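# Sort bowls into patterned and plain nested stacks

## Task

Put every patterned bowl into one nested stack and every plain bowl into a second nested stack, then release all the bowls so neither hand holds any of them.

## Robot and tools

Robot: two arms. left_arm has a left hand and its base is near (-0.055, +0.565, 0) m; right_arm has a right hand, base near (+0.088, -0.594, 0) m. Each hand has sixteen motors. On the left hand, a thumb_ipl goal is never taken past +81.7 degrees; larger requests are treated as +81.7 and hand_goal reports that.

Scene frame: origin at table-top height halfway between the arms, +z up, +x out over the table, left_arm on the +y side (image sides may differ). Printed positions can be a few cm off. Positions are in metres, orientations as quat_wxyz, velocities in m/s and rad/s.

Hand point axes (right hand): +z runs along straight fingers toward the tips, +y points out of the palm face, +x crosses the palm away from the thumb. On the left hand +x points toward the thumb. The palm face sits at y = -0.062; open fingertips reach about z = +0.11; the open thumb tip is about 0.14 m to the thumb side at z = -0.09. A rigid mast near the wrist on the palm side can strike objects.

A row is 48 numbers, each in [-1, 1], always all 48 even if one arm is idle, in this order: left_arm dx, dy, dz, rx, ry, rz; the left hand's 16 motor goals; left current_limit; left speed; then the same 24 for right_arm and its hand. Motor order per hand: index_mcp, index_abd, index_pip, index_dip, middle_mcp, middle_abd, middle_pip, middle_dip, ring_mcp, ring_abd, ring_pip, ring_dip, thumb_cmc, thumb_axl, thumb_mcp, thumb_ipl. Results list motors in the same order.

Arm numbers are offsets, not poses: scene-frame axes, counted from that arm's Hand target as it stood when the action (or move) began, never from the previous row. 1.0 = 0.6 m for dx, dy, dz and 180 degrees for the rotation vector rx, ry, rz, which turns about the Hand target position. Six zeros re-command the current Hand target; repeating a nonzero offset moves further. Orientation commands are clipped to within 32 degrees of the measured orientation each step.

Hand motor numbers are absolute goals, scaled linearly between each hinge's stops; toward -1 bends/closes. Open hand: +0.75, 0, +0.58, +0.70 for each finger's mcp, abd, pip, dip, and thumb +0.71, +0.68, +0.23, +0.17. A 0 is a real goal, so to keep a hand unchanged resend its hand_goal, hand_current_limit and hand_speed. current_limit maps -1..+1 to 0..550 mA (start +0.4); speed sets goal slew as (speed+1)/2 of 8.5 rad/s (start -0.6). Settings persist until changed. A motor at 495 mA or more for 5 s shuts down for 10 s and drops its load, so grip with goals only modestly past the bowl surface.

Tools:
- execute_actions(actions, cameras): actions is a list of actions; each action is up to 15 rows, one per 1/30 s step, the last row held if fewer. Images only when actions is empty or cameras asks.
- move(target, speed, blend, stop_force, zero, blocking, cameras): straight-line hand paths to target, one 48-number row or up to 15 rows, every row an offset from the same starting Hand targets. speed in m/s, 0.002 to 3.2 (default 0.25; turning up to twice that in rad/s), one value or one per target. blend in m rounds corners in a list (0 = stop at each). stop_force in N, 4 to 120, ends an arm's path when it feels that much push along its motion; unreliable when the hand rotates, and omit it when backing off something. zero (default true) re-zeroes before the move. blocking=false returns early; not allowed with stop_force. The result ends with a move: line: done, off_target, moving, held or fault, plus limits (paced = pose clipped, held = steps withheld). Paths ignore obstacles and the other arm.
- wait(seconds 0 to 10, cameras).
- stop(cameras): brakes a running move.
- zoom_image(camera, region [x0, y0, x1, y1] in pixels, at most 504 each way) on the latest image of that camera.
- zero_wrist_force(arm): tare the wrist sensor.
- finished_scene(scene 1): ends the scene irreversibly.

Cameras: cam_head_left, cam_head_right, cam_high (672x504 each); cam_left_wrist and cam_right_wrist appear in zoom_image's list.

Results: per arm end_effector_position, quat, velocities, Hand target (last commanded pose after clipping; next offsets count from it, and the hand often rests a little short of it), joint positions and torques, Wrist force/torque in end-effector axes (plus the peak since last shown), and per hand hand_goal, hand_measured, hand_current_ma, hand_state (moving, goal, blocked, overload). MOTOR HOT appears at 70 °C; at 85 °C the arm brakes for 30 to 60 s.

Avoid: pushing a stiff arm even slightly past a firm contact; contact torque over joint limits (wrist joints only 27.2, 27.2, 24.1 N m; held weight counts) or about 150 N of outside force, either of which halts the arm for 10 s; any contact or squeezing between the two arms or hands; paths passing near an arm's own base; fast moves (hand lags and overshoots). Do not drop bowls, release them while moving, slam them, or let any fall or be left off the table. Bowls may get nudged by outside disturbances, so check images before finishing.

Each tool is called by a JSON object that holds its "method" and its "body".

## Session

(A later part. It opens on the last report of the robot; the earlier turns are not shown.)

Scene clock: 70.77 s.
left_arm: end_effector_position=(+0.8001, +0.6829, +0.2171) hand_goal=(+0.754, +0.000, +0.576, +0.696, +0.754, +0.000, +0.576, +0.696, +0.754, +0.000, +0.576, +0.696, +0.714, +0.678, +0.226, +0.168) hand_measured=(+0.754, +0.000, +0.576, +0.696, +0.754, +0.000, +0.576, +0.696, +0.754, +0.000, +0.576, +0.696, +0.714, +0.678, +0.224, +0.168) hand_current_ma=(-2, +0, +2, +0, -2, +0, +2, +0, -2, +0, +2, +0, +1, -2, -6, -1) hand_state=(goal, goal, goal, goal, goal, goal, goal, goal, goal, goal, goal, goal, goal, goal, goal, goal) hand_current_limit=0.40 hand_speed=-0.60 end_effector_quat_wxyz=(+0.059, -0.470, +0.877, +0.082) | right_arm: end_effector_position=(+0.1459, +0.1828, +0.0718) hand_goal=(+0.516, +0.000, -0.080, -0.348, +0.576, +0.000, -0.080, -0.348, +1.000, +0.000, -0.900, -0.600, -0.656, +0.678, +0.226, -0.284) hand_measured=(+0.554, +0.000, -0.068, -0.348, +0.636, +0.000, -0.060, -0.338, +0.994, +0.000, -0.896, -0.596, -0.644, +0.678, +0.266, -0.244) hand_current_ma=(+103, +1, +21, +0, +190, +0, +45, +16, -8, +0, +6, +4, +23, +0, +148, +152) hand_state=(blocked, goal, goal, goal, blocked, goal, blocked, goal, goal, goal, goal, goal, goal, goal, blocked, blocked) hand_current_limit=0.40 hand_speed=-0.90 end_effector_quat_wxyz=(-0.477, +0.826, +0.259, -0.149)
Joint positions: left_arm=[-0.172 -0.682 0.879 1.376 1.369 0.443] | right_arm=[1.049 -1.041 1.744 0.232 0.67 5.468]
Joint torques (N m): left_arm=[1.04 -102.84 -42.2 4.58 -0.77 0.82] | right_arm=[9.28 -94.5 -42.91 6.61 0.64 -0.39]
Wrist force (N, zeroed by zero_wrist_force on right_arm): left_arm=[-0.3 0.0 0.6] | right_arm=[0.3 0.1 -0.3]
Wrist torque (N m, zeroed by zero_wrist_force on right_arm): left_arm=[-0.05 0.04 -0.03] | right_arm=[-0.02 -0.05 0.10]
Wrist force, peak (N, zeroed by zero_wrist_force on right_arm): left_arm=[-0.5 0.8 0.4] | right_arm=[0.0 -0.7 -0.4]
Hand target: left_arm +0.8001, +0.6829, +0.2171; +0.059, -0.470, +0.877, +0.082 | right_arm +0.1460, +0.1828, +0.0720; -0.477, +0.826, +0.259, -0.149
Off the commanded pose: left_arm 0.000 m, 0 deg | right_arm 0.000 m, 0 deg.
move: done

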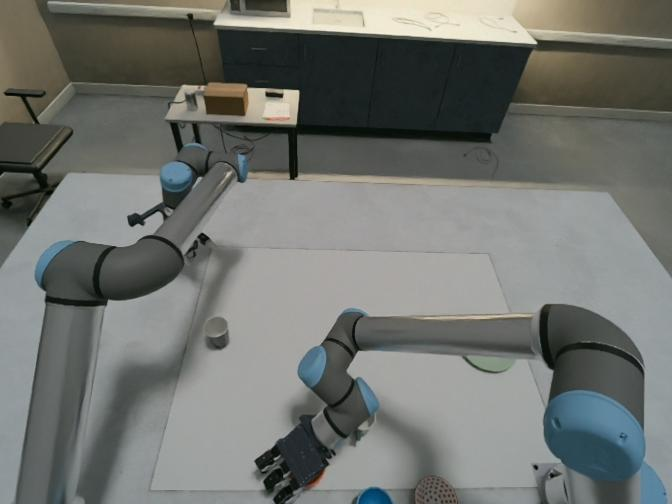

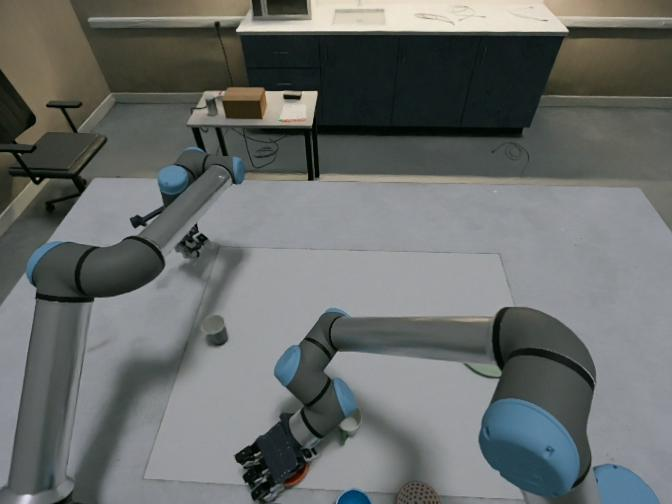

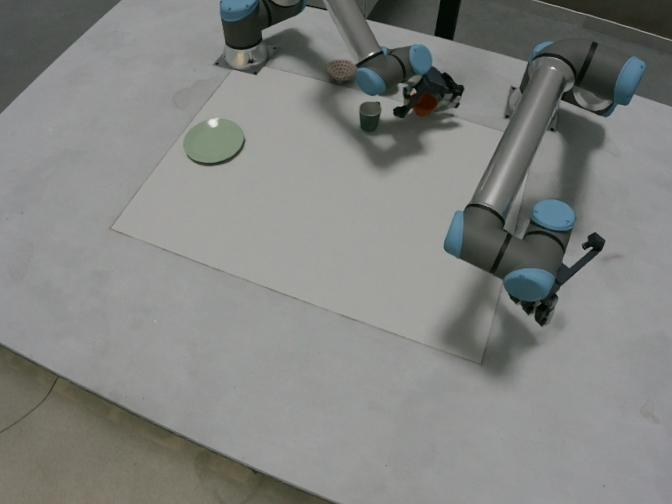

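{"method": "move", "body": {"target": [[0,0,0,0,0,0,0.754,0,0.576,0.696,0.754,0,0.576,0.696,0.754,0,0.576,0.696,0.714,0.678,0.226,0.168,0.4,-0.6, 0,0,0.13,0,0,0,0.515,0,-0.08,-0.348,0.575,0,-0.08,-0.348,1.0,0,-0.9,-0.6,-0.657,0.678,0.225,-0.285,0.4,-0.9],[0,0,0,0,0,0,0.754,0,0.576,0.696,0.754,0,0.576,0.696,0.754,0,0.576,0.696,0.714,0.678,0.226,0.168,0.4,-0.6, -0.1375,-0.2797,0.13,0,0,-0.1944,0.515,0,-0.08,-0.348,0.575,0,-0.08,-0.348,1.0,0,-0.9,-0.6,-0.657,0.678,0.225,-0.285,0.4,-0.9]], "speed": 0.22, "blend": [0.04,0], "cameras": ["all"]}}

{"method": "zoom_image", "body": {"camera": "cam_high", "region": [340, 15, 440, 95]}}

{"method": "zoom_image", "body": {"camera": "cam_head_left", "region": [310, 444, 390, 504]}}

Scene clock: 73.87 s.
left_arm: end_effector_position=(+0.8001, +0.6829, +0.2171) hand_goal=(+0.754, +0.000, +0.576, +0.696, +0.754, +0.000, +0.576, +0.696, +0.754, +0.000, +0.576, +0.696, +0.714, +0.678, +0.226, +0.168) hand_measured=(+0.754, +0.000, +0.576, +0.696, +0.754, +0.000, +0.576, +0.696, +0.754, +0.000, +0.576, +0.696, +0.714, +0.678, +0.224, +0.168) hand_current_ma=(-2, +0, +2, +0, -2, +0, +2, +0, -2, +0, +2, +0, +1, -2, -6, -1) hand_state=(goal, goal, goal, goal, goal, goal, goal, goal, goal, goal, goal, goal, goal, goal, goal, goal) hand_current_limit=0.40 hand_speed=-0.60 end_effector_quat_wxyz=(+0.059, -0.470, +0.877, +0.082) | right_arm: end_effector_position=(+0.0635, +0.0150, +0.1500) hand_goal=(+0.516, +0.000, -0.080, -0.348, +0.576, +0.000, -0.080, -0.348, +1.000, +0.000, -0.900, -0.600, -0.656, +0.678, +0.226, -0.284) hand_measured=(+0.550, +0.002, -0.068, -0.346, +0.632, +0.000, -0.058, -0.338, +0.994, +0.000, -0.896, -0.596, -0.644, +0.678, +0.268, -0.244) hand_current_ma=(+93, +1, +23, +1, +179, +0, +46, +19, -9, +0, +6, +4, +23, +0, +155, +152) hand_state=(blocked, goal, goal, goal, blocked, goal, blocked, goal, goal, goal, goal, goal, goal, goal, blocked, blocked) hand_current_limit=0.40 hand_speed=-0.90 end_effector_quat_wxyz=(-0.500, +0.866, -0.001, +0.001)
Joint positions: left_arm=[-0.172 -0.682 0.879 1.376 1.369 0.443] | right_arm=[1.17 -1.555 2.203 -0.089 1.227 6.075]
Joint torques (N m): left_arm=[-1.36 -103.32 -42.21 4.86 -0.85 1.08] | right_arm=[10.78 -51.72 -23.14 -1.93 1.81 2.71]
Wrist force (N, zeroed by zero_wrist_force on right_arm): left_arm=[0.1 0.2 0.5] | right_arm=[0.0 0.2 0.0]
Wrist torque (N m, zeroed by zero_wrist_force on right_arm): left_arm=[-0.02 0.00 0.00] | right_arm=[-0.03 -0.02 -0.04]
Wrist force, peak (N, zeroed by zero_wrist_force on right_arm): left_arm=[-0.5 0.3 0.9] | right_arm=[-1.3 2.1 -1.8]
Hand target: left_arm +0.8001, +0.6829, +0.2171; +0.059, -0.470, +0.877, +0.082 | right_arm +0.0635, +0.0150, +0.1500; -0.500, +0.866, -0.001, +0.001
Off the commanded pose: left_arm 0.000 m, 0 deg | right_arm 0.000 m, 0 deg.
move: done; blend cut to 0.039 m at target 1

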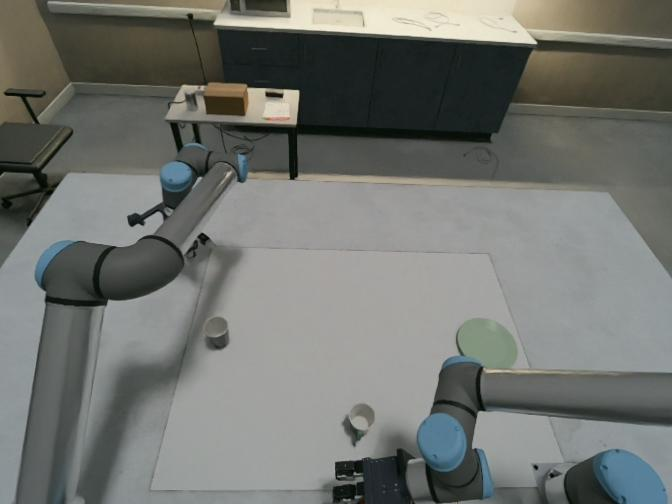

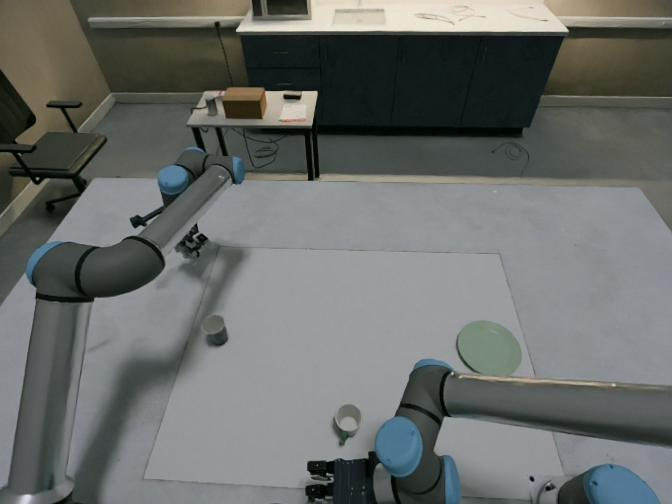

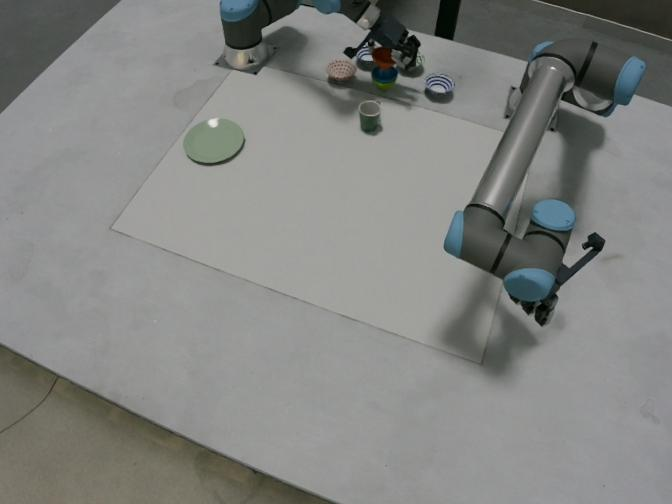

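Scaled by 5.040.

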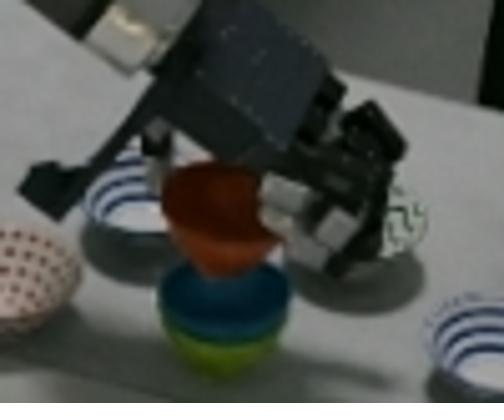

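Scaled by 6.300.

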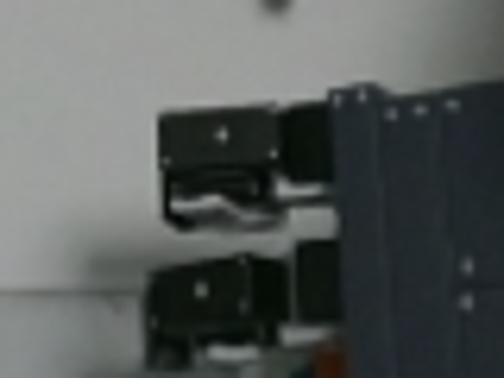

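{"method": "move", "body": {"target": [0,0,0,0,0,0,0.754,0,0.576,0.696,0.754,0,0.576,0.696,0.754,0,0.576,0.696,0.714,0.678,0.226,0.168,0.4,-0.6, 0,0,-0.06,0,0,0,0.515,0,-0.08,-0.348,0.575,0,-0.08,-0.348,1.0,0,-0.9,-0.6,-0.657,0.678,0.225,-0.285,0.4,-0.9], "speed": 0.06}}

{"method": "move", "body": {"target": [0,0,0,0,0,0,0.754,0,0.576,0.696,0.754,0,0.576,0.696,0.754,0,0.576,0.696,0.714,0.678,0.226,0.168,0.4,-0.6, 0,0,-0.08,0,0,0,0.515,0,-0.08,-0.348,0.575,0,-0.08,-0.348,1.0,0,-0.9,-0.6,-0.657,0.678,0.225,-0.285,0.4,-0.9], "speed": 0.02, "stop_force": 4, "cameras": ["all"]}}

{"method": "zoom_image", "body": {"camera": "cam_high", "region": [340, 15, 440, 95]}}

Scene clock: 75.40 s.
left_arm: end_effector_position=(+0.8001, +0.6829, +0.2171) hand_goal=(+0.754, +0.000, +0.576, +0.696, +0.754, +0.000, +0.576, +0.696, +0.754, +0.000, +0.576, +0.696, +0.714, +0.678, +0.226, +0.168) hand_measured=(+0.754, +0.000, +0.576, +0.696, +0.754, +0.000, +0.576, +0.696, +0.754, +0.000, +0.576, +0.696, +0.714, +0.678, +0.224, +0.168) hand_current_ma=(-2, +0, +2, +0, -2, +0, +2, +0, -2, +0, +2, +0, +1, -2, -6, -1) hand_state=(goal, goal, goal, goal, goal, goal, goal, goal, goal, goal, goal, goal, goal, goal, goal, goal) hand_current_limit=0.40 hand_speed=-0.60 end_effector_quat_wxyz=(+0.059, -0.470, +0.877, +0.082) | right_arm: end_effector_position=(+0.0635, +0.0150, +0.1142) hand_goal=(+0.516, +0.000, -0.080, -0.348, +0.576, +0.000, -0.080, -0.348, +1.000, +0.000, -0.900, -0.600, -0.656, +0.678, +0.226, -0.284) hand_measured=(+0.550, +0.002, -0.068, -0.346, +0.632, +0.000, -0.058, -0.338, +0.994, +0.000, -0.896, -0.596, -0.644, +0.678, +0.268, -0.244) hand_current_ma=(+93, +1, +23, +1, +179, +0, +46, +19, -9, +0, +6, +4, +23, +0, +155, +152) hand_state=(blocked, goal, goal, goal, blocked, goal, blocked, goal, goal, goal, goal, goal, goal, goal, blocked, blocked) hand_current_limit=0.40 hand_speed=-0.90 end_effector_quat_wxyz=(-0.500, +0.866, -0.001, +0.001)
Joint positions: left_arm=[-0.172 -0.682 0.879 1.376 1.369 0.443] | right_arm=[1.17 -1.508 2.235 -0.167 1.227 6.075]
Joint torques (N m): left_arm=[0.64 -105.65 -42.41 4.6 -0.79 0.98] | right_arm=[5.83 -26.94 -20.7 -1.79 -0.01 2.64]
Wrist force (N, zeroed by zero_wrist_force on right_arm): left_arm=[-0.3 -0.5 0.4] | right_arm=[-0.1 0.6 -0.3]
Wrist torque (N m, zeroed by zero_wrist_force on right_arm): left_arm=[-0.10 0.05 -0.01] | right_arm=[0.03 0.02 -0.03]
Wrist force, peak (N, zeroed by zero_wrist_force on right_arm): left_arm=[-0.8 0.2 0.5] | right_arm=[0.2 0.9 -0.5]
Hand target: left_arm +0.8001, +0.6829, +0.2171; +0.059, -0.470, +0.877, +0.082 | right_arm +0.0635, +0.0150, +0.1140; -0.500, +0.866, -0.001, +0.001
Off the commanded pose: left_arm 0.000 m, 0 deg | right_arm 0.000 m, 0 deg.
move: done

Scene clock: 77.87 s.
left_arm: end_effector_position=(+0.8001, +0.6829, +0.2171) hand_goal=(+0.754, +0.000, +0.576, +0.696, +0.754, +0.000, +0.576, +0.696, +0.754, +0.000, +0.576, +0.696, +0.714, +0.678, +0.226, +0.168) hand_measured=(+0.754, +0.000, +0.576, +0.696, +0.754, +0.000, +0.576, +0.696, +0.754, +0.000, +0.576, +0.696, +0.714, +0.678, +0.224, +0.168) hand_current_ma=(-2, +0, +2, +0, -2, +0, +2, +0, -2, +0, +2, +0, +1, -2, -6, -1) hand_state=(goal, goal, goal, goal, goal, goal, goal, goal, goal, goal, goal, goal, goal, goal, goal, goal) hand_current_limit=0.40 hand_speed=-0.60 end_effector_quat_wxyz=(+0.059, -0.470, +0.877, +0.082) | right_arm: end_effector_position=(+0.0635, +0.0150, +0.0900) hand_goal=(+0.516, +0.000, -0.080, -0.348, +0.576, +0.000, -0.080, -0.348, +1.000, +0.000, -0.900, -0.600, -0.656, +0.678, +0.226, -0.284) hand_measured=(+0.550, +0.002, -0.068, -0.348, +0.632, +0.000, -0.058, -0.340, +0.994, +0.000, -0.896, -0.596, -0.644, +0.678, +0.268, -0.244) hand_current_ma=(+92, +1, +23, +0, +173, +0, +46, +13, -9, +0, +6, +4, +24, +0, +157, +150) hand_state=(blocked, goal, goal, goal, blocked, goal, blocked, goal, goal, goal, goal, goal, goal, goal, blocked, blocked) hand_current_limit=0.40 hand_speed=-0.90 end_effector_quat_wxyz=(-0.500, +0.866, -0.001, +0.001)
Joint positions: left_arm=[-0.172 -0.682 0.879 1.376 1.369 0.443] | right_arm=[1.17 -1.474 2.254 -0.221 1.227 6.075]
Joint torques (N m): left_arm=[-0.04 -104.75 -42.12 4.93 -0.71 0.92] | right_arm=[8.48 -55.37 -43.09 1.77 1.83 1.02]
Wrist force (N, zeroed by zero_wrist_force on right_arm): left_arm=[0.0 -0.5 0.0] | right_arm=[-0.2 0.3 -0.7]
Wrist torque (N m, zeroed by zero_wrist_force on right_arm): left_arm=[-0.06 0.00 0.01] | right_arm=[0.03 0.04 0.00]
Wrist force, peak (N, zeroed by zero_wrist_force on right_arm): left_arm=[-0.6 0.2 0.8] | right_arm=[-0.9 -3.9 -1.7]
Hand target: left_arm +0.8001, +0.6829, +0.2171; +0.059, -0.470, +0.877, +0.082 | right_arm +0.0635, +0.0150, +0.0900; -0.500, +0.866, -0.001, +0.001 (not the last commanded pose)
Off the commanded pose: left_arm 0.000 m, 0 deg | right_arm 0.024 m, 0 deg.
move: contact (right_arm)

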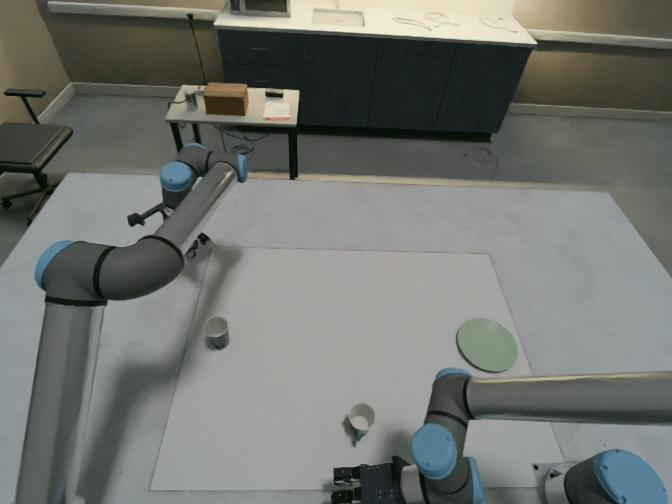

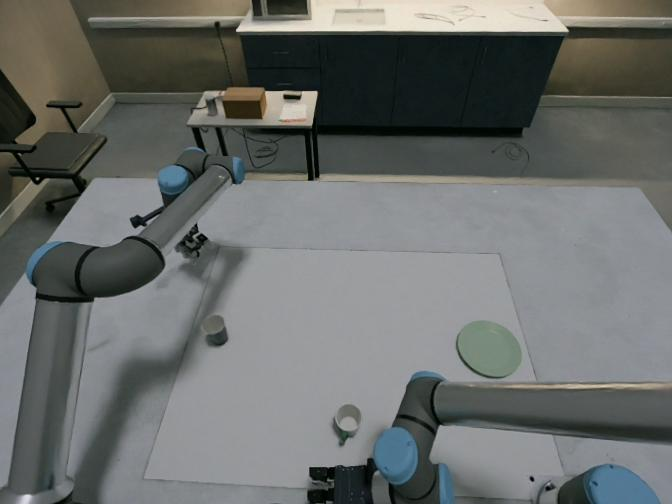

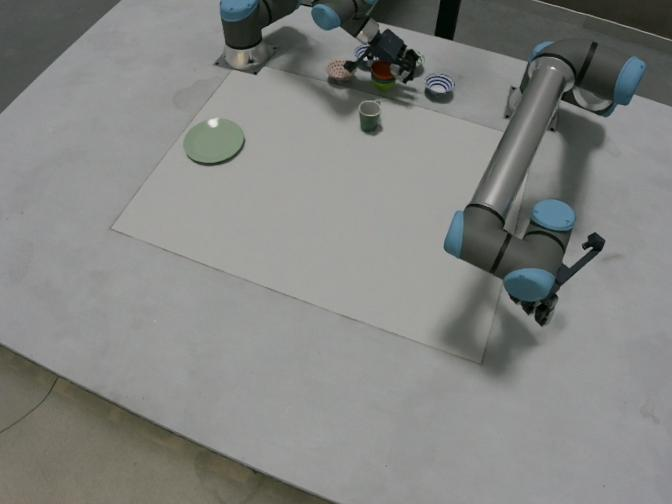

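Scaled by 5.040.

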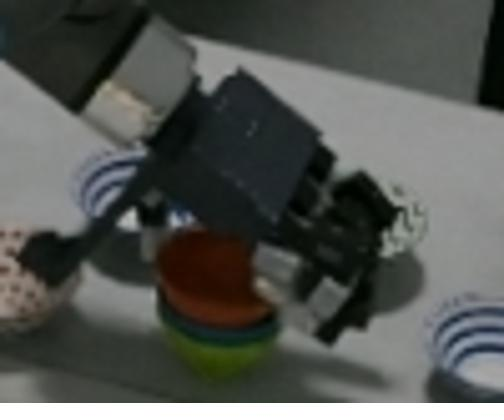

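{"method": "move", "body": {"target": [0,0,0,0,0,0,0.754,0,0.576,0.696,0.754,0,0.576,0.696,0.754,0,0.576,0.696,0.714,0.678,0.226,0.168,0.4,-0.6, 0,0,0,0,0,0,0.75,0,-0.08,-0.348,0.77,0,-0.08,-0.348,1.0,0,-0.9,-0.6,-0.657,0.678,0.225,-0.03,0.4,-0.92]}}

{"method": "move", "body": {"target": [0,0,0,0,0,0,0.754,0,0.576,0.696,0.754,0,0.576,0.696,0.754,0,0.576,0.696,0.714,0.678,0.226,0.168,0.4,-0.6, 0,0,0.15,0,0,0,0.77,0,-0.08,-0.348,0.77,0,-0.08,-0.348,1.0,0,-0.9,-0.6,-0.657,0.678,0.225,-0.03,0.4,-0.9], "speed": 0.12, "cameras": ["all"]}}

{"method": "zoom_image", "body": {"camera": "cam_high", "region": [320, 20, 460, 130]}}

{"method": "zoom_image", "body": {"camera": "cam_high", "region": [350, 50, 420, 110]}}

Scene clock: 79.73 s.
left_arm: end_effector_position=(+0.8001, +0.6829, +0.2171) hand_goal=(+0.754, +0.000, +0.576, +0.696, +0.754, +0.000, +0.576, +0.696, +0.754, +0.000, +0.576, +0.696, +0.714, +0.678, +0.226, +0.168) hand_measured=(+0.754, +0.000, +0.576, +0.696, +0.754, +0.000, +0.576, +0.696, +0.754, +0.000, +0.576, +0.696, +0.714, +0.678, +0.224, +0.168) hand_current_ma=(-2, +0, +2, +0, -2, +0, +2, +0, -2, +0, +2, +0, +1, -2, -6, -1) hand_state=(goal, goal, goal, goal, goal, goal, goal, goal, goal, goal, goal, goal, goal, goal, goal, goal) hand_current_limit=0.40 hand_speed=-0.60 end_effector_quat_wxyz=(+0.059, -0.470, +0.877, +0.082) | right_arm: end_effector_position=(+0.0635, +0.0150, +0.0900) hand_goal=(+0.750, +0.000, -0.080, -0.348, +0.770, +0.000, -0.080, -0.348, +1.000, +0.000, -0.900, -0.600, -0.656, +0.678, +0.226, -0.030) hand_measured=(+0.730, +0.002, -0.078, -0.348, +0.750, +0.000, -0.078, -0.344, +0.994, +0.000, -0.896, -0.596, -0.652, +0.678, +0.226, -0.032) hand_current_ma=(-44, +1, +3, +0, -45, +0, +2, +5, -9, +0, +6, +4, +6, +0, +0, -4) hand_state=(goal, goal, goal, goal, goal, goal, goal, goal, goal, goal, goal, goal, goal, goal, goal, goal) hand_current_limit=0.40 hand_speed=-0.92 end_effector_quat_wxyz=(-0.500, +0.866, -0.001, +0.001)
Joint positions: left_arm=[-0.172 -0.682 0.879 1.376 1.369 0.443] | right_arm=[1.17 -1.474 2.254 -0.221 1.227 6.075]
Joint torques (N m): left_arm=[0.22 -103.85 -42.26 4.92 -0.81 0.85] | right_arm=[7.15 -55.31 -42.12 1.69 1.83 1.19]
Wrist force (N, zeroed by zero_wrist_force on right_arm): left_arm=[-0.5 0.3 0.7] | right_arm=[-0.2 -0.1 -0.7]
Wrist torque (N m, zeroed by zero_wrist_force on right_arm): left_arm=[-0.02 0.08 -0.04] | right_arm=[-0.03 0.06 -0.03]
Wrist force, peak (N, zeroed by zero_wrist_force on right_arm): left_arm=[-0.9 0.1 0.5] | right_arm=[-0.1 0.2 -1.1]
Hand target: left_arm +0.8001, +0.6829, +0.2171; +0.059, -0.470, +0.877, +0.082 | right_arm +0.0635, +0.0150, +0.0900; -0.500, +0.866, -0.001, +0.001
Off the commanded pose: left_arm 0.000 m, 0 deg | right_arm 0.000 m, 0 deg.
move: done

Scene clock: 81.10 s.
left_arm: end_effector_position=(+0.8001, +0.6829, +0.2171) hand_goal=(+0.754, +0.000, +0.576, +0.696, +0.754, +0.000, +0.576, +0.696, +0.754, +0.000, +0.576, +0.696, +0.714, +0.678, +0.226, +0.168) hand_measured=(+0.754, +0.000, +0.576, +0.696, +0.754, +0.000, +0.576, +0.696, +0.754, +0.000, +0.576, +0.696, +0.714, +0.678, +0.224, +0.168) hand_current_ma=(-2, +0, +2, +0, -2, +0, +2, +0, -2, +0, +2, +0, +1, -2, -6, -1) hand_state=(goal, goal, goal, goal, goal, goal, goal, goal, goal, goal, goal, goal, goal, goal, goal, goal) hand_current_limit=0.40 hand_speed=-0.60 end_effector_quat_wxyz=(+0.059, -0.470, +0.877, +0.082) | right_arm: end_effector_position=(+0.0634, +0.0150, +0.1798) hand_goal=(+0.770, +0.000, -0.080, -0.348, +0.770, +0.000, -0.080, -0.348, +1.000, +0.000, -0.900, -0.600, -0.656, +0.678, +0.226, -0.030) hand_measured=(+0.752, +0.002, -0.078, -0.348, +0.752, +0.000, -0.078, -0.344, +0.994, +0.000, -0.896, -0.596, -0.652, +0.678, +0.226, -0.032) hand_current_ma=(-43, +1, +3, +0, -41, +0, +2, +5, -9, +0, +6, +4, +5, +0, +0, -4) hand_state=(goal, goal, goal, goal, goal, goal, goal, goal, goal, goal, goal, goal, goal, goal, goal, goal) hand_current_limit=0.40 hand_speed=-0.90 end_effector_quat_wxyz=(-0.500, +0.866, -0.001, +0.001)
Joint positions: left_arm=[-0.172 -0.682 0.879 1.376 1.369 0.443] | right_arm=[1.17 -1.589 2.173 -0.025 1.227 6.075]
Joint torques (N m): left_arm=[0.53 -105.48 -42.34 5.08 -0.59 0.83] | right_arm=[-6.29 -53.23 -48.44 3.77 -1.86 -0.52]
Wrist force (N, zeroed by zero_wrist_force on right_arm): left_arm=[-0.8 0.3 -0.2] | right_arm=[0.3 -0.3 0.2]
Wrist torque (N m, zeroed by zero_wrist_force on right_arm): left_arm=[0.05 0.09 -0.08] | right_arm=[-0.11 -0.08 -0.04]
Wrist force, peak (N, zeroed by zero_wrist_force on right_arm): left_arm=[-0.3 0.4 0.7] | right_arm=[0.0 0.7 -0.9]
Hand target: left_arm +0.8001, +0.6829, +0.2171; +0.059, -0.470, +0.877, +0.082 | right_arm +0.0635, +0.0150, +0.1800; -0.500, +0.866, -0.001, +0.001
Off the commanded pose: left_arm 0.000 m, 0 deg | right_arm 0.000 m, 0 deg.
move: done

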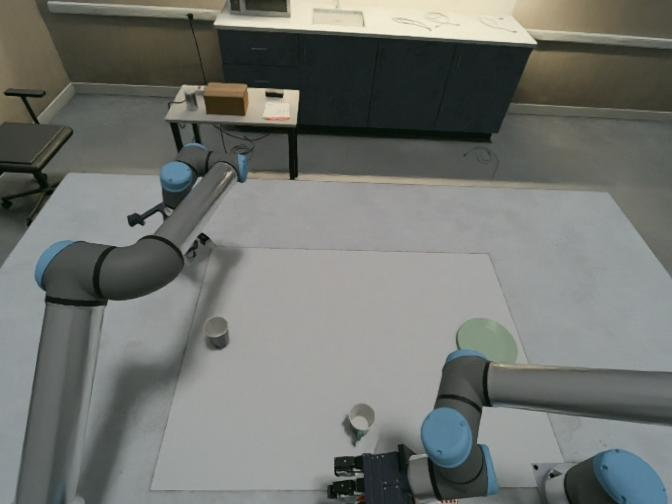

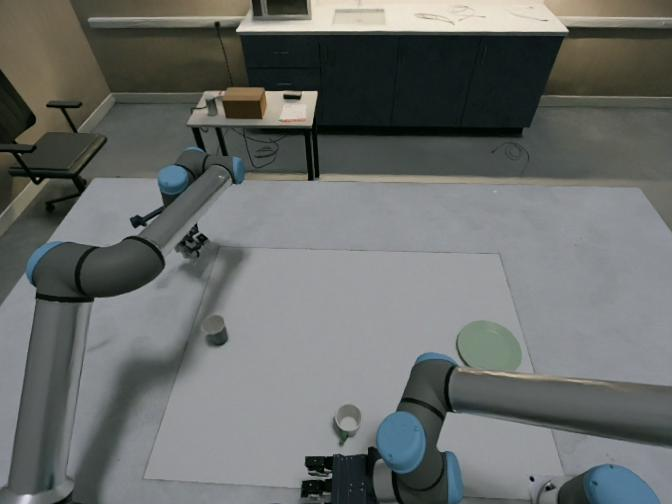

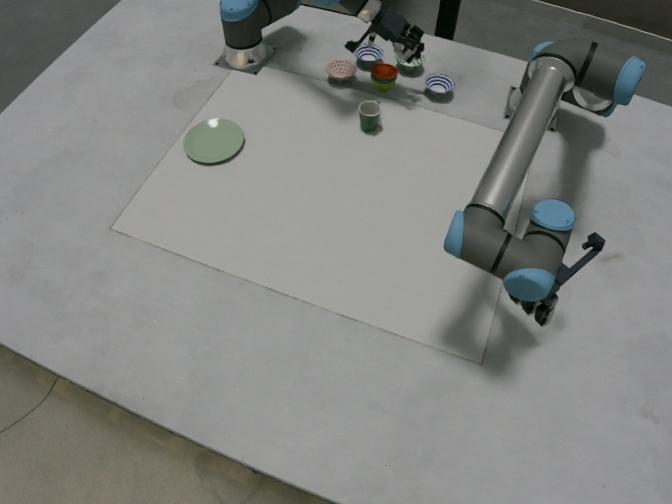

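Scaled by 3.600.

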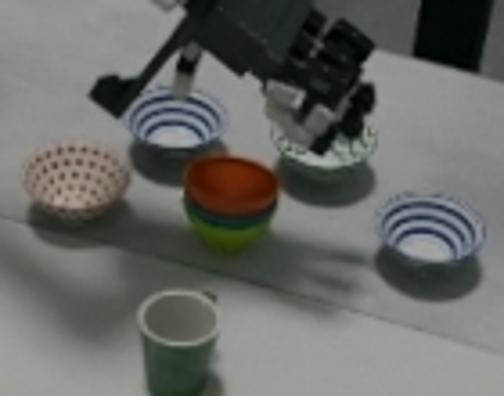

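Scaled by 7.200.

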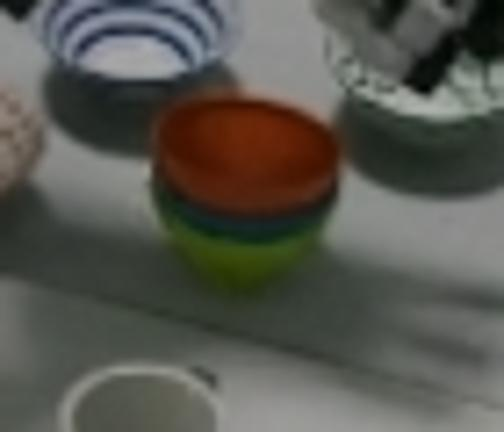

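{"method": "move", "body": {"target": [0,0,0,0,0,0,0.754,0,0.576,0.696,0.754,0,0.576,0.696,0.754,0,0.576,0.696,0.714,0.678,0.226,0.168,0.4,-0.6, 0.0183,-0.3083,-0.1,0,0,0.3333,0.918,0,-0.08,-0.348,0.918,0,-0.08,-0.348,1.0,0,-0.9,-0.6,-0.657,0.678,0.225,0.059,0.4,-0.6], "speed": 0.25, "cameras": ["all"]}}

{"method": "zoom_image", "body": {"camera": "cam_high", "region": [300, 30, 400, 110]}}

{"method": "zoom_image", "body": {"camera": "cam_head_left", "region": [370, 424, 482, 504]}}

{"method": "zoom_image", "body": {"camera": "cam_head_right", "region": [350, 424, 462, 504]}}

Scene clock: 86.00 s.
left_arm: end_effector_position=(+0.8001, +0.6829, +0.2171) hand_goal=(+0.754, +0.000, +0.576, +0.696, +0.754, +0.000, +0.576, +0.696, +0.754, +0.000, +0.576, +0.696, +0.714, +0.678, +0.226, +0.168) hand_measured=(+0.754, +0.000, +0.576, +0.696, +0.754, +0.000, +0.576, +0.696, +0.754, +0.000, +0.576, +0.696, +0.714, +0.678, +0.224, +0.168) hand_current_ma=(-2, +0, +2, +0, -2, +0, +2, +0, -2, +0, +2, +0, +1, -2, -6, -1) hand_state=(goal, goal, goal, goal, goal, goal, goal, goal, goal, goal, goal, goal, goal, goal, goal, goal) hand_current_limit=0.40 hand_speed=-0.60 end_effector_quat_wxyz=(+0.059, -0.470, +0.877, +0.082) | right_arm: end_effector_position=(+0.0744, -0.1700, +0.1200) hand_goal=(+0.918, +0.000, -0.080, -0.348, +0.918, +0.000, -0.080, -0.348, +1.000, +0.000, -0.900, -0.600, -0.656, +0.678, +0.226, +0.060) hand_measured=(+0.898, +0.000, -0.078, -0.348, +0.898, +0.000, -0.078, -0.344, +0.994, +0.000, -0.896, -0.596, -0.654, +0.678, +0.226, +0.058) hand_current_ma=(-47, +1, +2, +0, -47, +0, +2, +5, -9, +0, +6, +4, +4, +0, +0, -4) hand_state=(blocked, goal, goal, goal, blocked, goal, goal, goal, goal, goal, goal, goal, goal, goal, goal, goal) hand_current_limit=0.40 hand_speed=-0.60 end_effector_quat_wxyz=(-0.434, +0.751, +0.432, -0.249)
Joint positions: left_arm=[-0.172 -0.682 0.879 1.376 1.369 0.443] | right_arm=[0.719 -1.265 2.354 0.99 0.609 4.116]
Joint torques (N m): left_arm=[1.49 -104.32 -41.41 5.01 -0.77 0.83] | right_arm=[-6.66 -34.25 -4.49 9.68 0.75 -1.7]
Wrist force (N, zeroed by zero_wrist_force on right_arm): left_arm=[-0.1 0.2 0.3] | right_arm=[-0.1 -0.4 0.1]
Wrist torque (N m, zeroed by zero_wrist_force on right_arm): left_arm=[-0.01 0.01 -0.01] | right_arm=[-0.15 0.05 0.12]
Wrist force, peak (N, zeroed by zero_wrist_force on right_arm): left_arm=[-0.6 -0.4 0.7] | right_arm=[1.8 -0.1 0.3]
Hand target: left_arm +0.8001, +0.6829, +0.2171; +0.059, -0.470, +0.877, +0.082 | right_arm +0.0744, -0.1700, +0.1200; -0.434, +0.751, +0.432, -0.249
Off the commanded pose: left_arm 0.000 m, 0 deg | right_arm 0.000 m, 0 deg.
move: done

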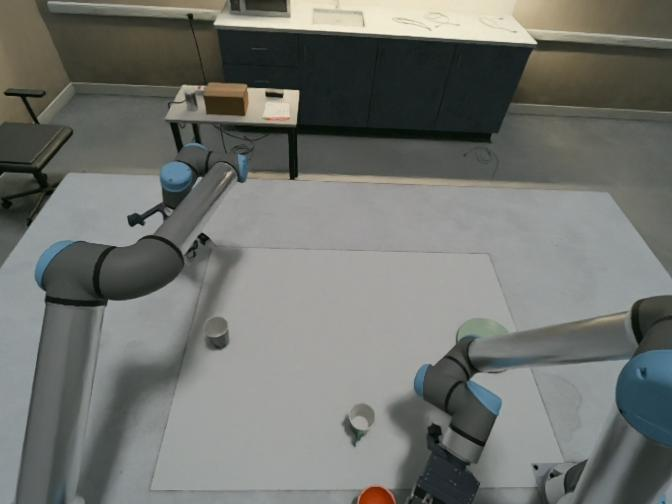

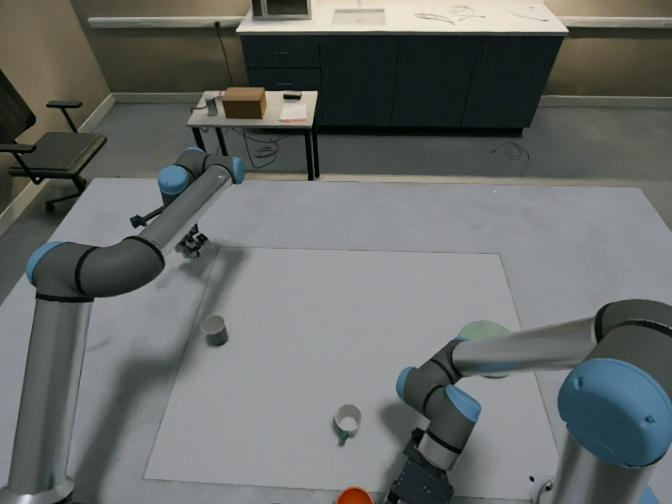

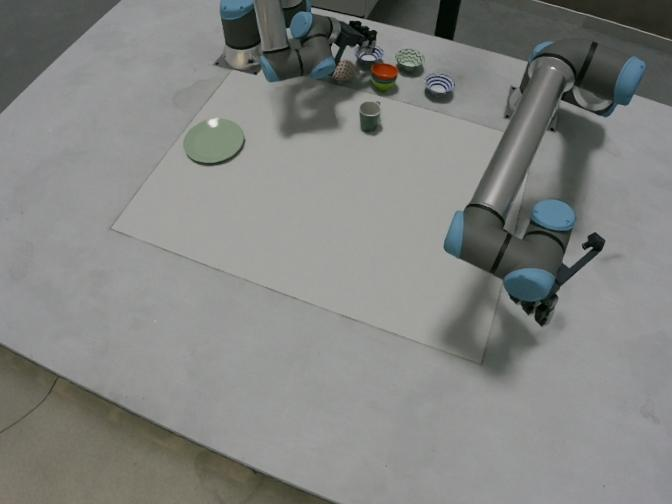

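Scaled by 5.040.

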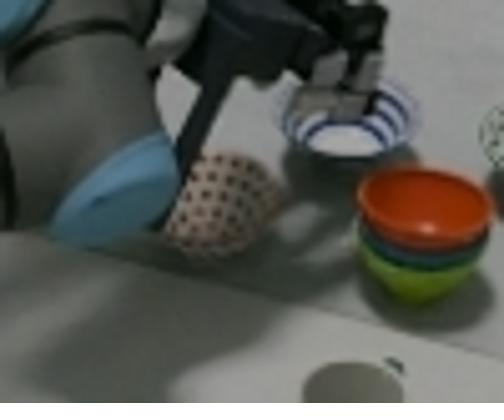

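Scaled by 4.500.

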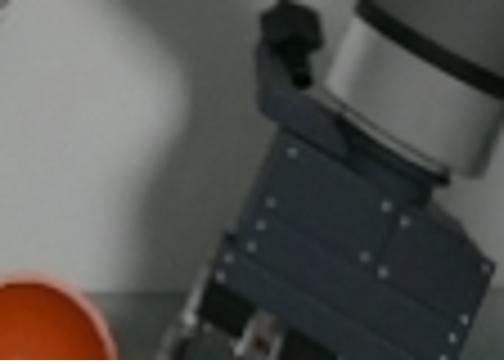

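Scaled by 4.500.

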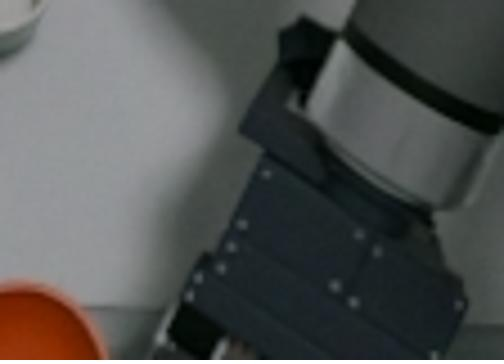

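{"method": "zoom_image", "body": {"camera": "cam_high", "region": [325, 25, 385, 85]}}

Scaled by 8.400.

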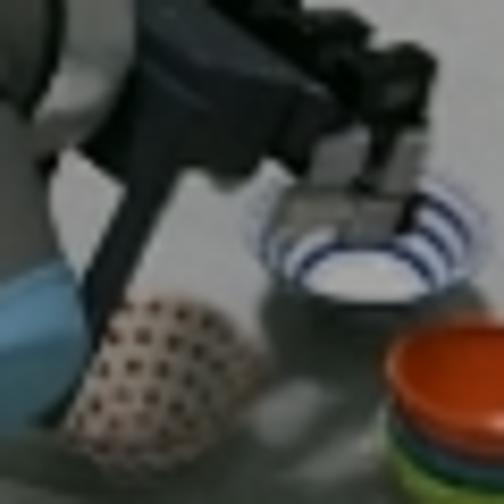

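{"method": "move", "body": {"target": [0,0,0,0,0,0,0.754,0,0.576,0.696,0.754,0,0.576,0.696,0.754,0,0.576,0.696,0.714,0.678,0.226,0.168,0.4,-0.6, 0,-0.0067,-0.075,0,0,0,0.918,0,-0.08,-0.348,0.918,0,-0.08,-0.348,1.0,0,-0.9,-0.6,-0.657,0.678,0.225,0.059,0.4,-0.6], "speed": 0.1, "cameras": ["all"]}}

{"method": "zoom_image", "body": {"camera": "cam_high", "region": [315, 25, 385, 85]}}

{"method": "zoom_image", "body": {"camera": "cam_head_left", "region": [370, 424, 482, 504]}}

{"method": "zoom_image", "body": {"camera": "cam_head_right", "region": [350, 424, 462, 504]}}

Scene clock: 88.33 s.
left_arm: end_effector_position=(+0.8001, +0.6829, +0.2171) hand_goal=(+0.754, +0.000, +0.576, +0.696, +0.754, +0.000, +0.576, +0.696, +0.754, +0.000, +0.576, +0.696, +0.714, +0.678, +0.226, +0.168) hand_measured=(+0.754, +0.000, +0.576, +0.696, +0.754, +0.000, +0.576, +0.696, +0.754, +0.000, +0.576, +0.696, +0.714, +0.678, +0.224, +0.168) hand_current_ma=(-2, +0, +2, +0, -2, +0, +2, +0, -2, +0, +2, +0, +1, -2, -6, -1) hand_state=(goal, goal, goal, goal, goal, goal, goal, goal, goal, goal, goal, goal, goal, goal, goal, goal) hand_current_limit=0.40 hand_speed=-0.60 end_effector_quat_wxyz=(+0.059, -0.470, +0.877, +0.082) | right_arm: end_effector_position=(+0.0744, -0.1740, +0.0751) hand_goal=(+0.918, +0.000, -0.080, -0.348, +0.918, +0.000, -0.080, -0.348, +1.000, +0.000, -0.900, -0.600, -0.656, +0.678, +0.226, +0.060) hand_measured=(+0.898, +0.000, -0.078, -0.348, +0.898, +0.000, -0.078, -0.344, +0.994, +0.000, -0.896, -0.596, -0.654, +0.678, +0.226, +0.058) hand_current_ma=(-46, +1, +2, +0, -47, +0, +2, +5, -9, +0, +6, +4, +4, +0, +0, -4) hand_state=(goal, goal, goal, goal, blocked, goal, goal, goal, goal, goal, goal, goal, goal, goal, goal, goal) hand_current_limit=0.40 hand_speed=-0.60 end_effector_quat_wxyz=(-0.434, +0.751, +0.432, -0.249)
Joint positions: left_arm=[-0.172 -0.682 0.879 1.376 1.369 0.443] | right_arm=[0.71 -1.172 2.373 0.889 0.613 4.102]
Joint torques (N m): left_arm=[-0.33 -106.44 -41.33 5 -0.64 1.13] | right_arm=[-6.06 -37.18 0.18 1.07 0.47 -1.51]
Wrist force (N, zeroed by zero_wrist_force on right_arm): left_arm=[-0.1 0.3 0.4] | right_arm=[-0.2 -0.1 0.3]
Wrist torque (N m, zeroed by zero_wrist_force on right_arm): left_arm=[0.01 0.02 -0.01] | right_arm=[-0.15 0.00 0.08]
Wrist force, peak (N, zeroed by zero_wrist_force on right_arm): left_arm=[0.0 -0.1 1.0] | right_arm=[0.1 -1.0 -0.4]
Hand target: left_arm +0.8001, +0.6829, +0.2171; +0.059, -0.470, +0.877, +0.082 | right_arm +0.0744, -0.1740, +0.0750; -0.434, +0.751, +0.432, -0.249
Off the commanded pose: left_arm 0.000 m, 0 deg | right_arm 0.000 m, 0 deg.
move: done

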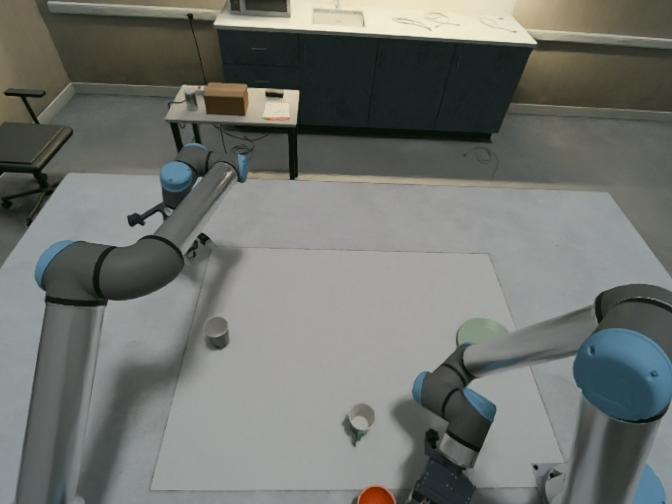

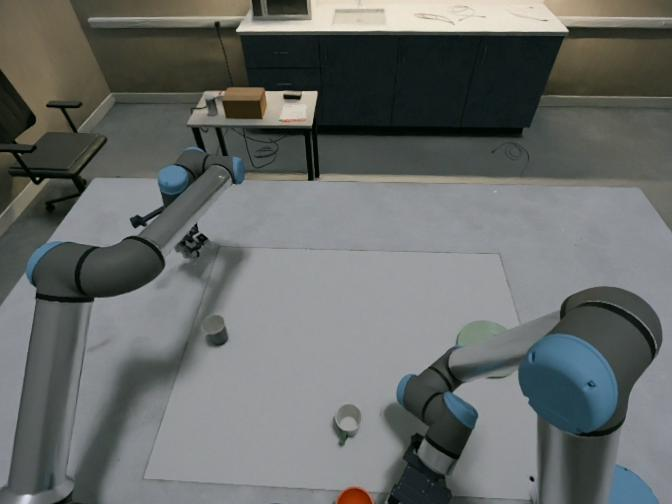

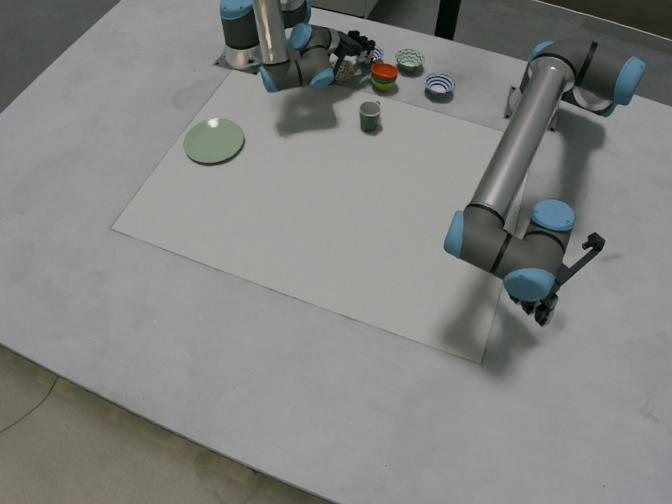

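Scaled by 7.200.

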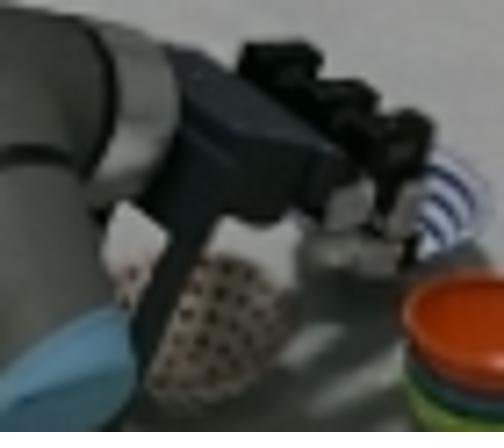

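Scaled by 4.500.

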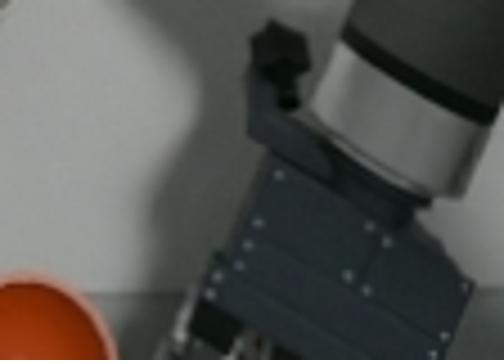

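Scaled by 4.500.

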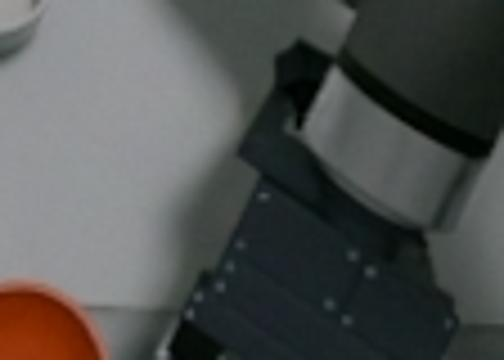

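{"method": "execute_actions", "body": {"actions": []}}

{"method": "zoom_image", "body": {"camera": "cam_high", "region": [285, 15, 485, 135]}}

Scene clock: 89.67 s.
left_arm: end_effector_position=(+0.8001, +0.6829, +0.2171) hand_goal=(+0.754, +0.000, +0.576, +0.696, +0.754, +0.000, +0.576, +0.696, +0.754, +0.000, +0.576, +0.696, +0.714, +0.678, +0.226, +0.168) hand_measured=(+0.754, +0.000, +0.576, +0.696, +0.754, +0.000, +0.576, +0.696, +0.754, +0.000, +0.576, +0.696, +0.714, +0.678, +0.224, +0.168) hand_current_ma=(-2, +0, +2, +0, -2, +0, +2, +0, -2, +0, +2, +0, +1, -2, -6, -1) hand_state=(goal, goal, goal, goal, goal, goal, goal, goal, goal, goal, goal, goal, goal, goal, goal, goal) hand_current_limit=0.40 hand_speed=-0.60 end_effector_quat_wxyz=(+0.059, -0.470, +0.877, +0.082) | right_arm: end_effector_position=(+0.0744, -0.1740, +0.0750) hand_goal=(+0.918, +0.000, -0.080, -0.348, +0.918, +0.000, -0.080, -0.348, +1.000, +0.000, -0.900, -0.600, -0.656, +0.678, +0.226, +0.060) hand_measured=(+0.898, +0.000, -0.078, -0.348, +0.898, +0.000, -0.078, -0.344, +0.994, +0.000, -0.896, -0.596, -0.654, +0.678, +0.226, +0.058) hand_current_ma=(-46, +1, +2, +0, -47, +0, +2, +5, -9, +0, +6, +4, +4, +0, +0, -4) hand_state=(goal, goal, goal, goal, blocked, goal, goal, goal, goal, goal, goal, goal, goal, goal, goal, goal) hand_current_limit=0.40 hand_speed=-0.60 end_effector_quat_wxyz=(-0.434, +0.751, +0.432, -0.249)
Joint positions: left_arm=[-0.172 -0.682 0.879 1.376 1.369 0.443] | right_arm=[0.71 -1.172 2.373 0.889 0.613 4.102]
Joint velocities: within noise
Joint torques (N m): left_arm=[0.18 -104.35 -42.59 4.87 -0.82 0.67] | right_arm=[-5.53 -35.36 -0.03 1.09 -1.05 -1.14]
Motor temperatures (°C): left_arm=[26 29 25 37 26 37] | right_arm=[29 31 26 32 41 33]
Wrist force (N, zeroed by zero_wrist_force on right_arm): left_arm=[0.0 -0.2 0.3] | right_arm=[-0.1 -0.1 0.3]
Wrist torque (N m, zeroed by zero_wrist_force on right_arm): left_arm=[-0.04 0.01 0.00] | right_arm=[-0.15 -0.02 0.09]
Wrist force, peak (N, zeroed by zero_wrist_force on right_arm): left_arm=[-0.9 -0.1 0.5] | right_arm=[-0.2 -0.2 0.6]
Hand target: left_arm +0.8001, +0.6829, +0.2171; +0.059, -0.470, +0.877, +0.082 | right_arm +0.0744, -0.1740, +0.0750; -0.434, +0.751, +0.432, -0.249
Off the commanded pose: left_arm 0.000 m, 0 deg | right_arm 0.000 m, 0 deg.

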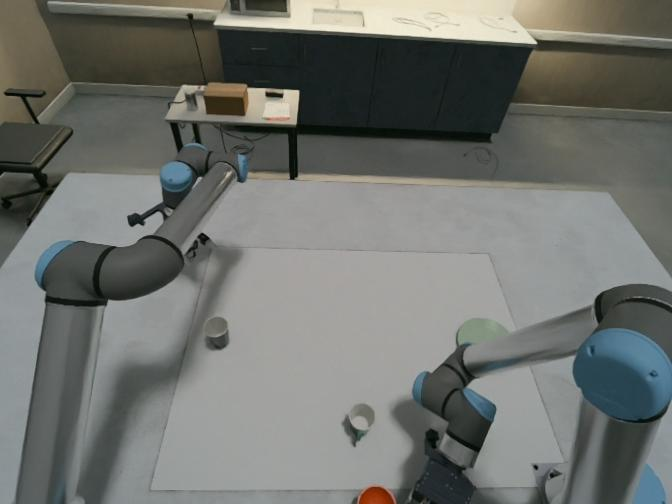

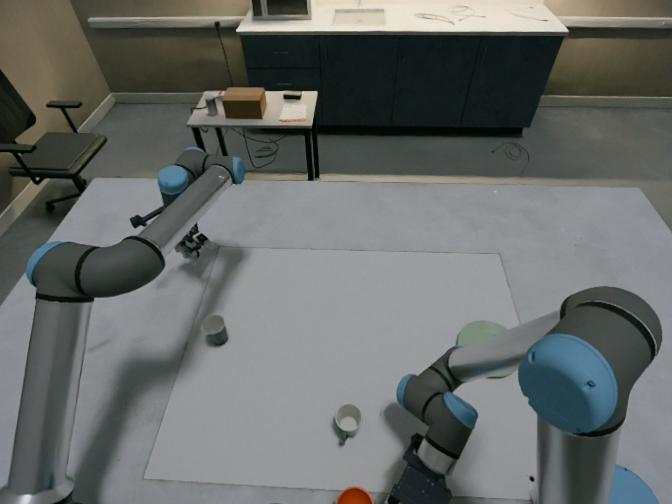

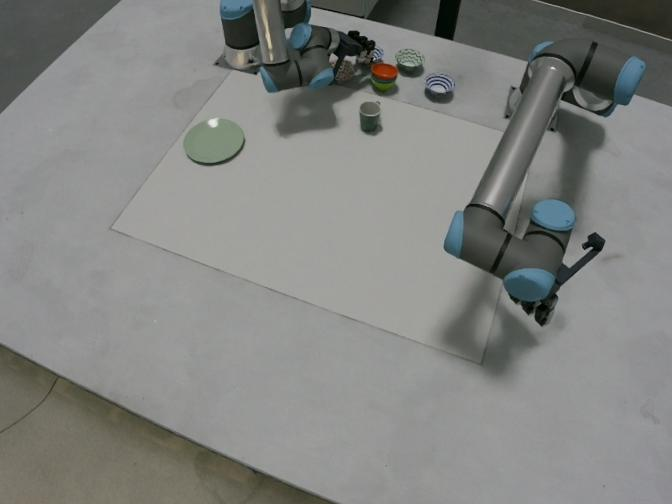

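Scaled by 2.520.

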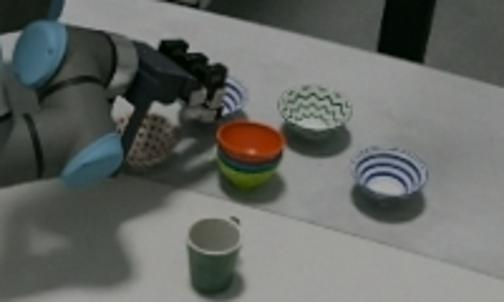

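{"method": "zoom_image", "body": {"camera": "cam_high", "region": [315, 25, 385, 85]}}

Scaled by 7.200.

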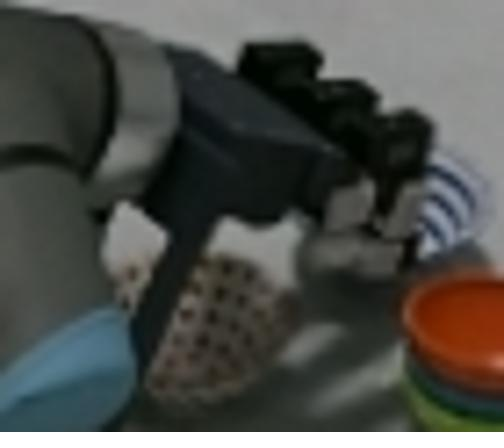

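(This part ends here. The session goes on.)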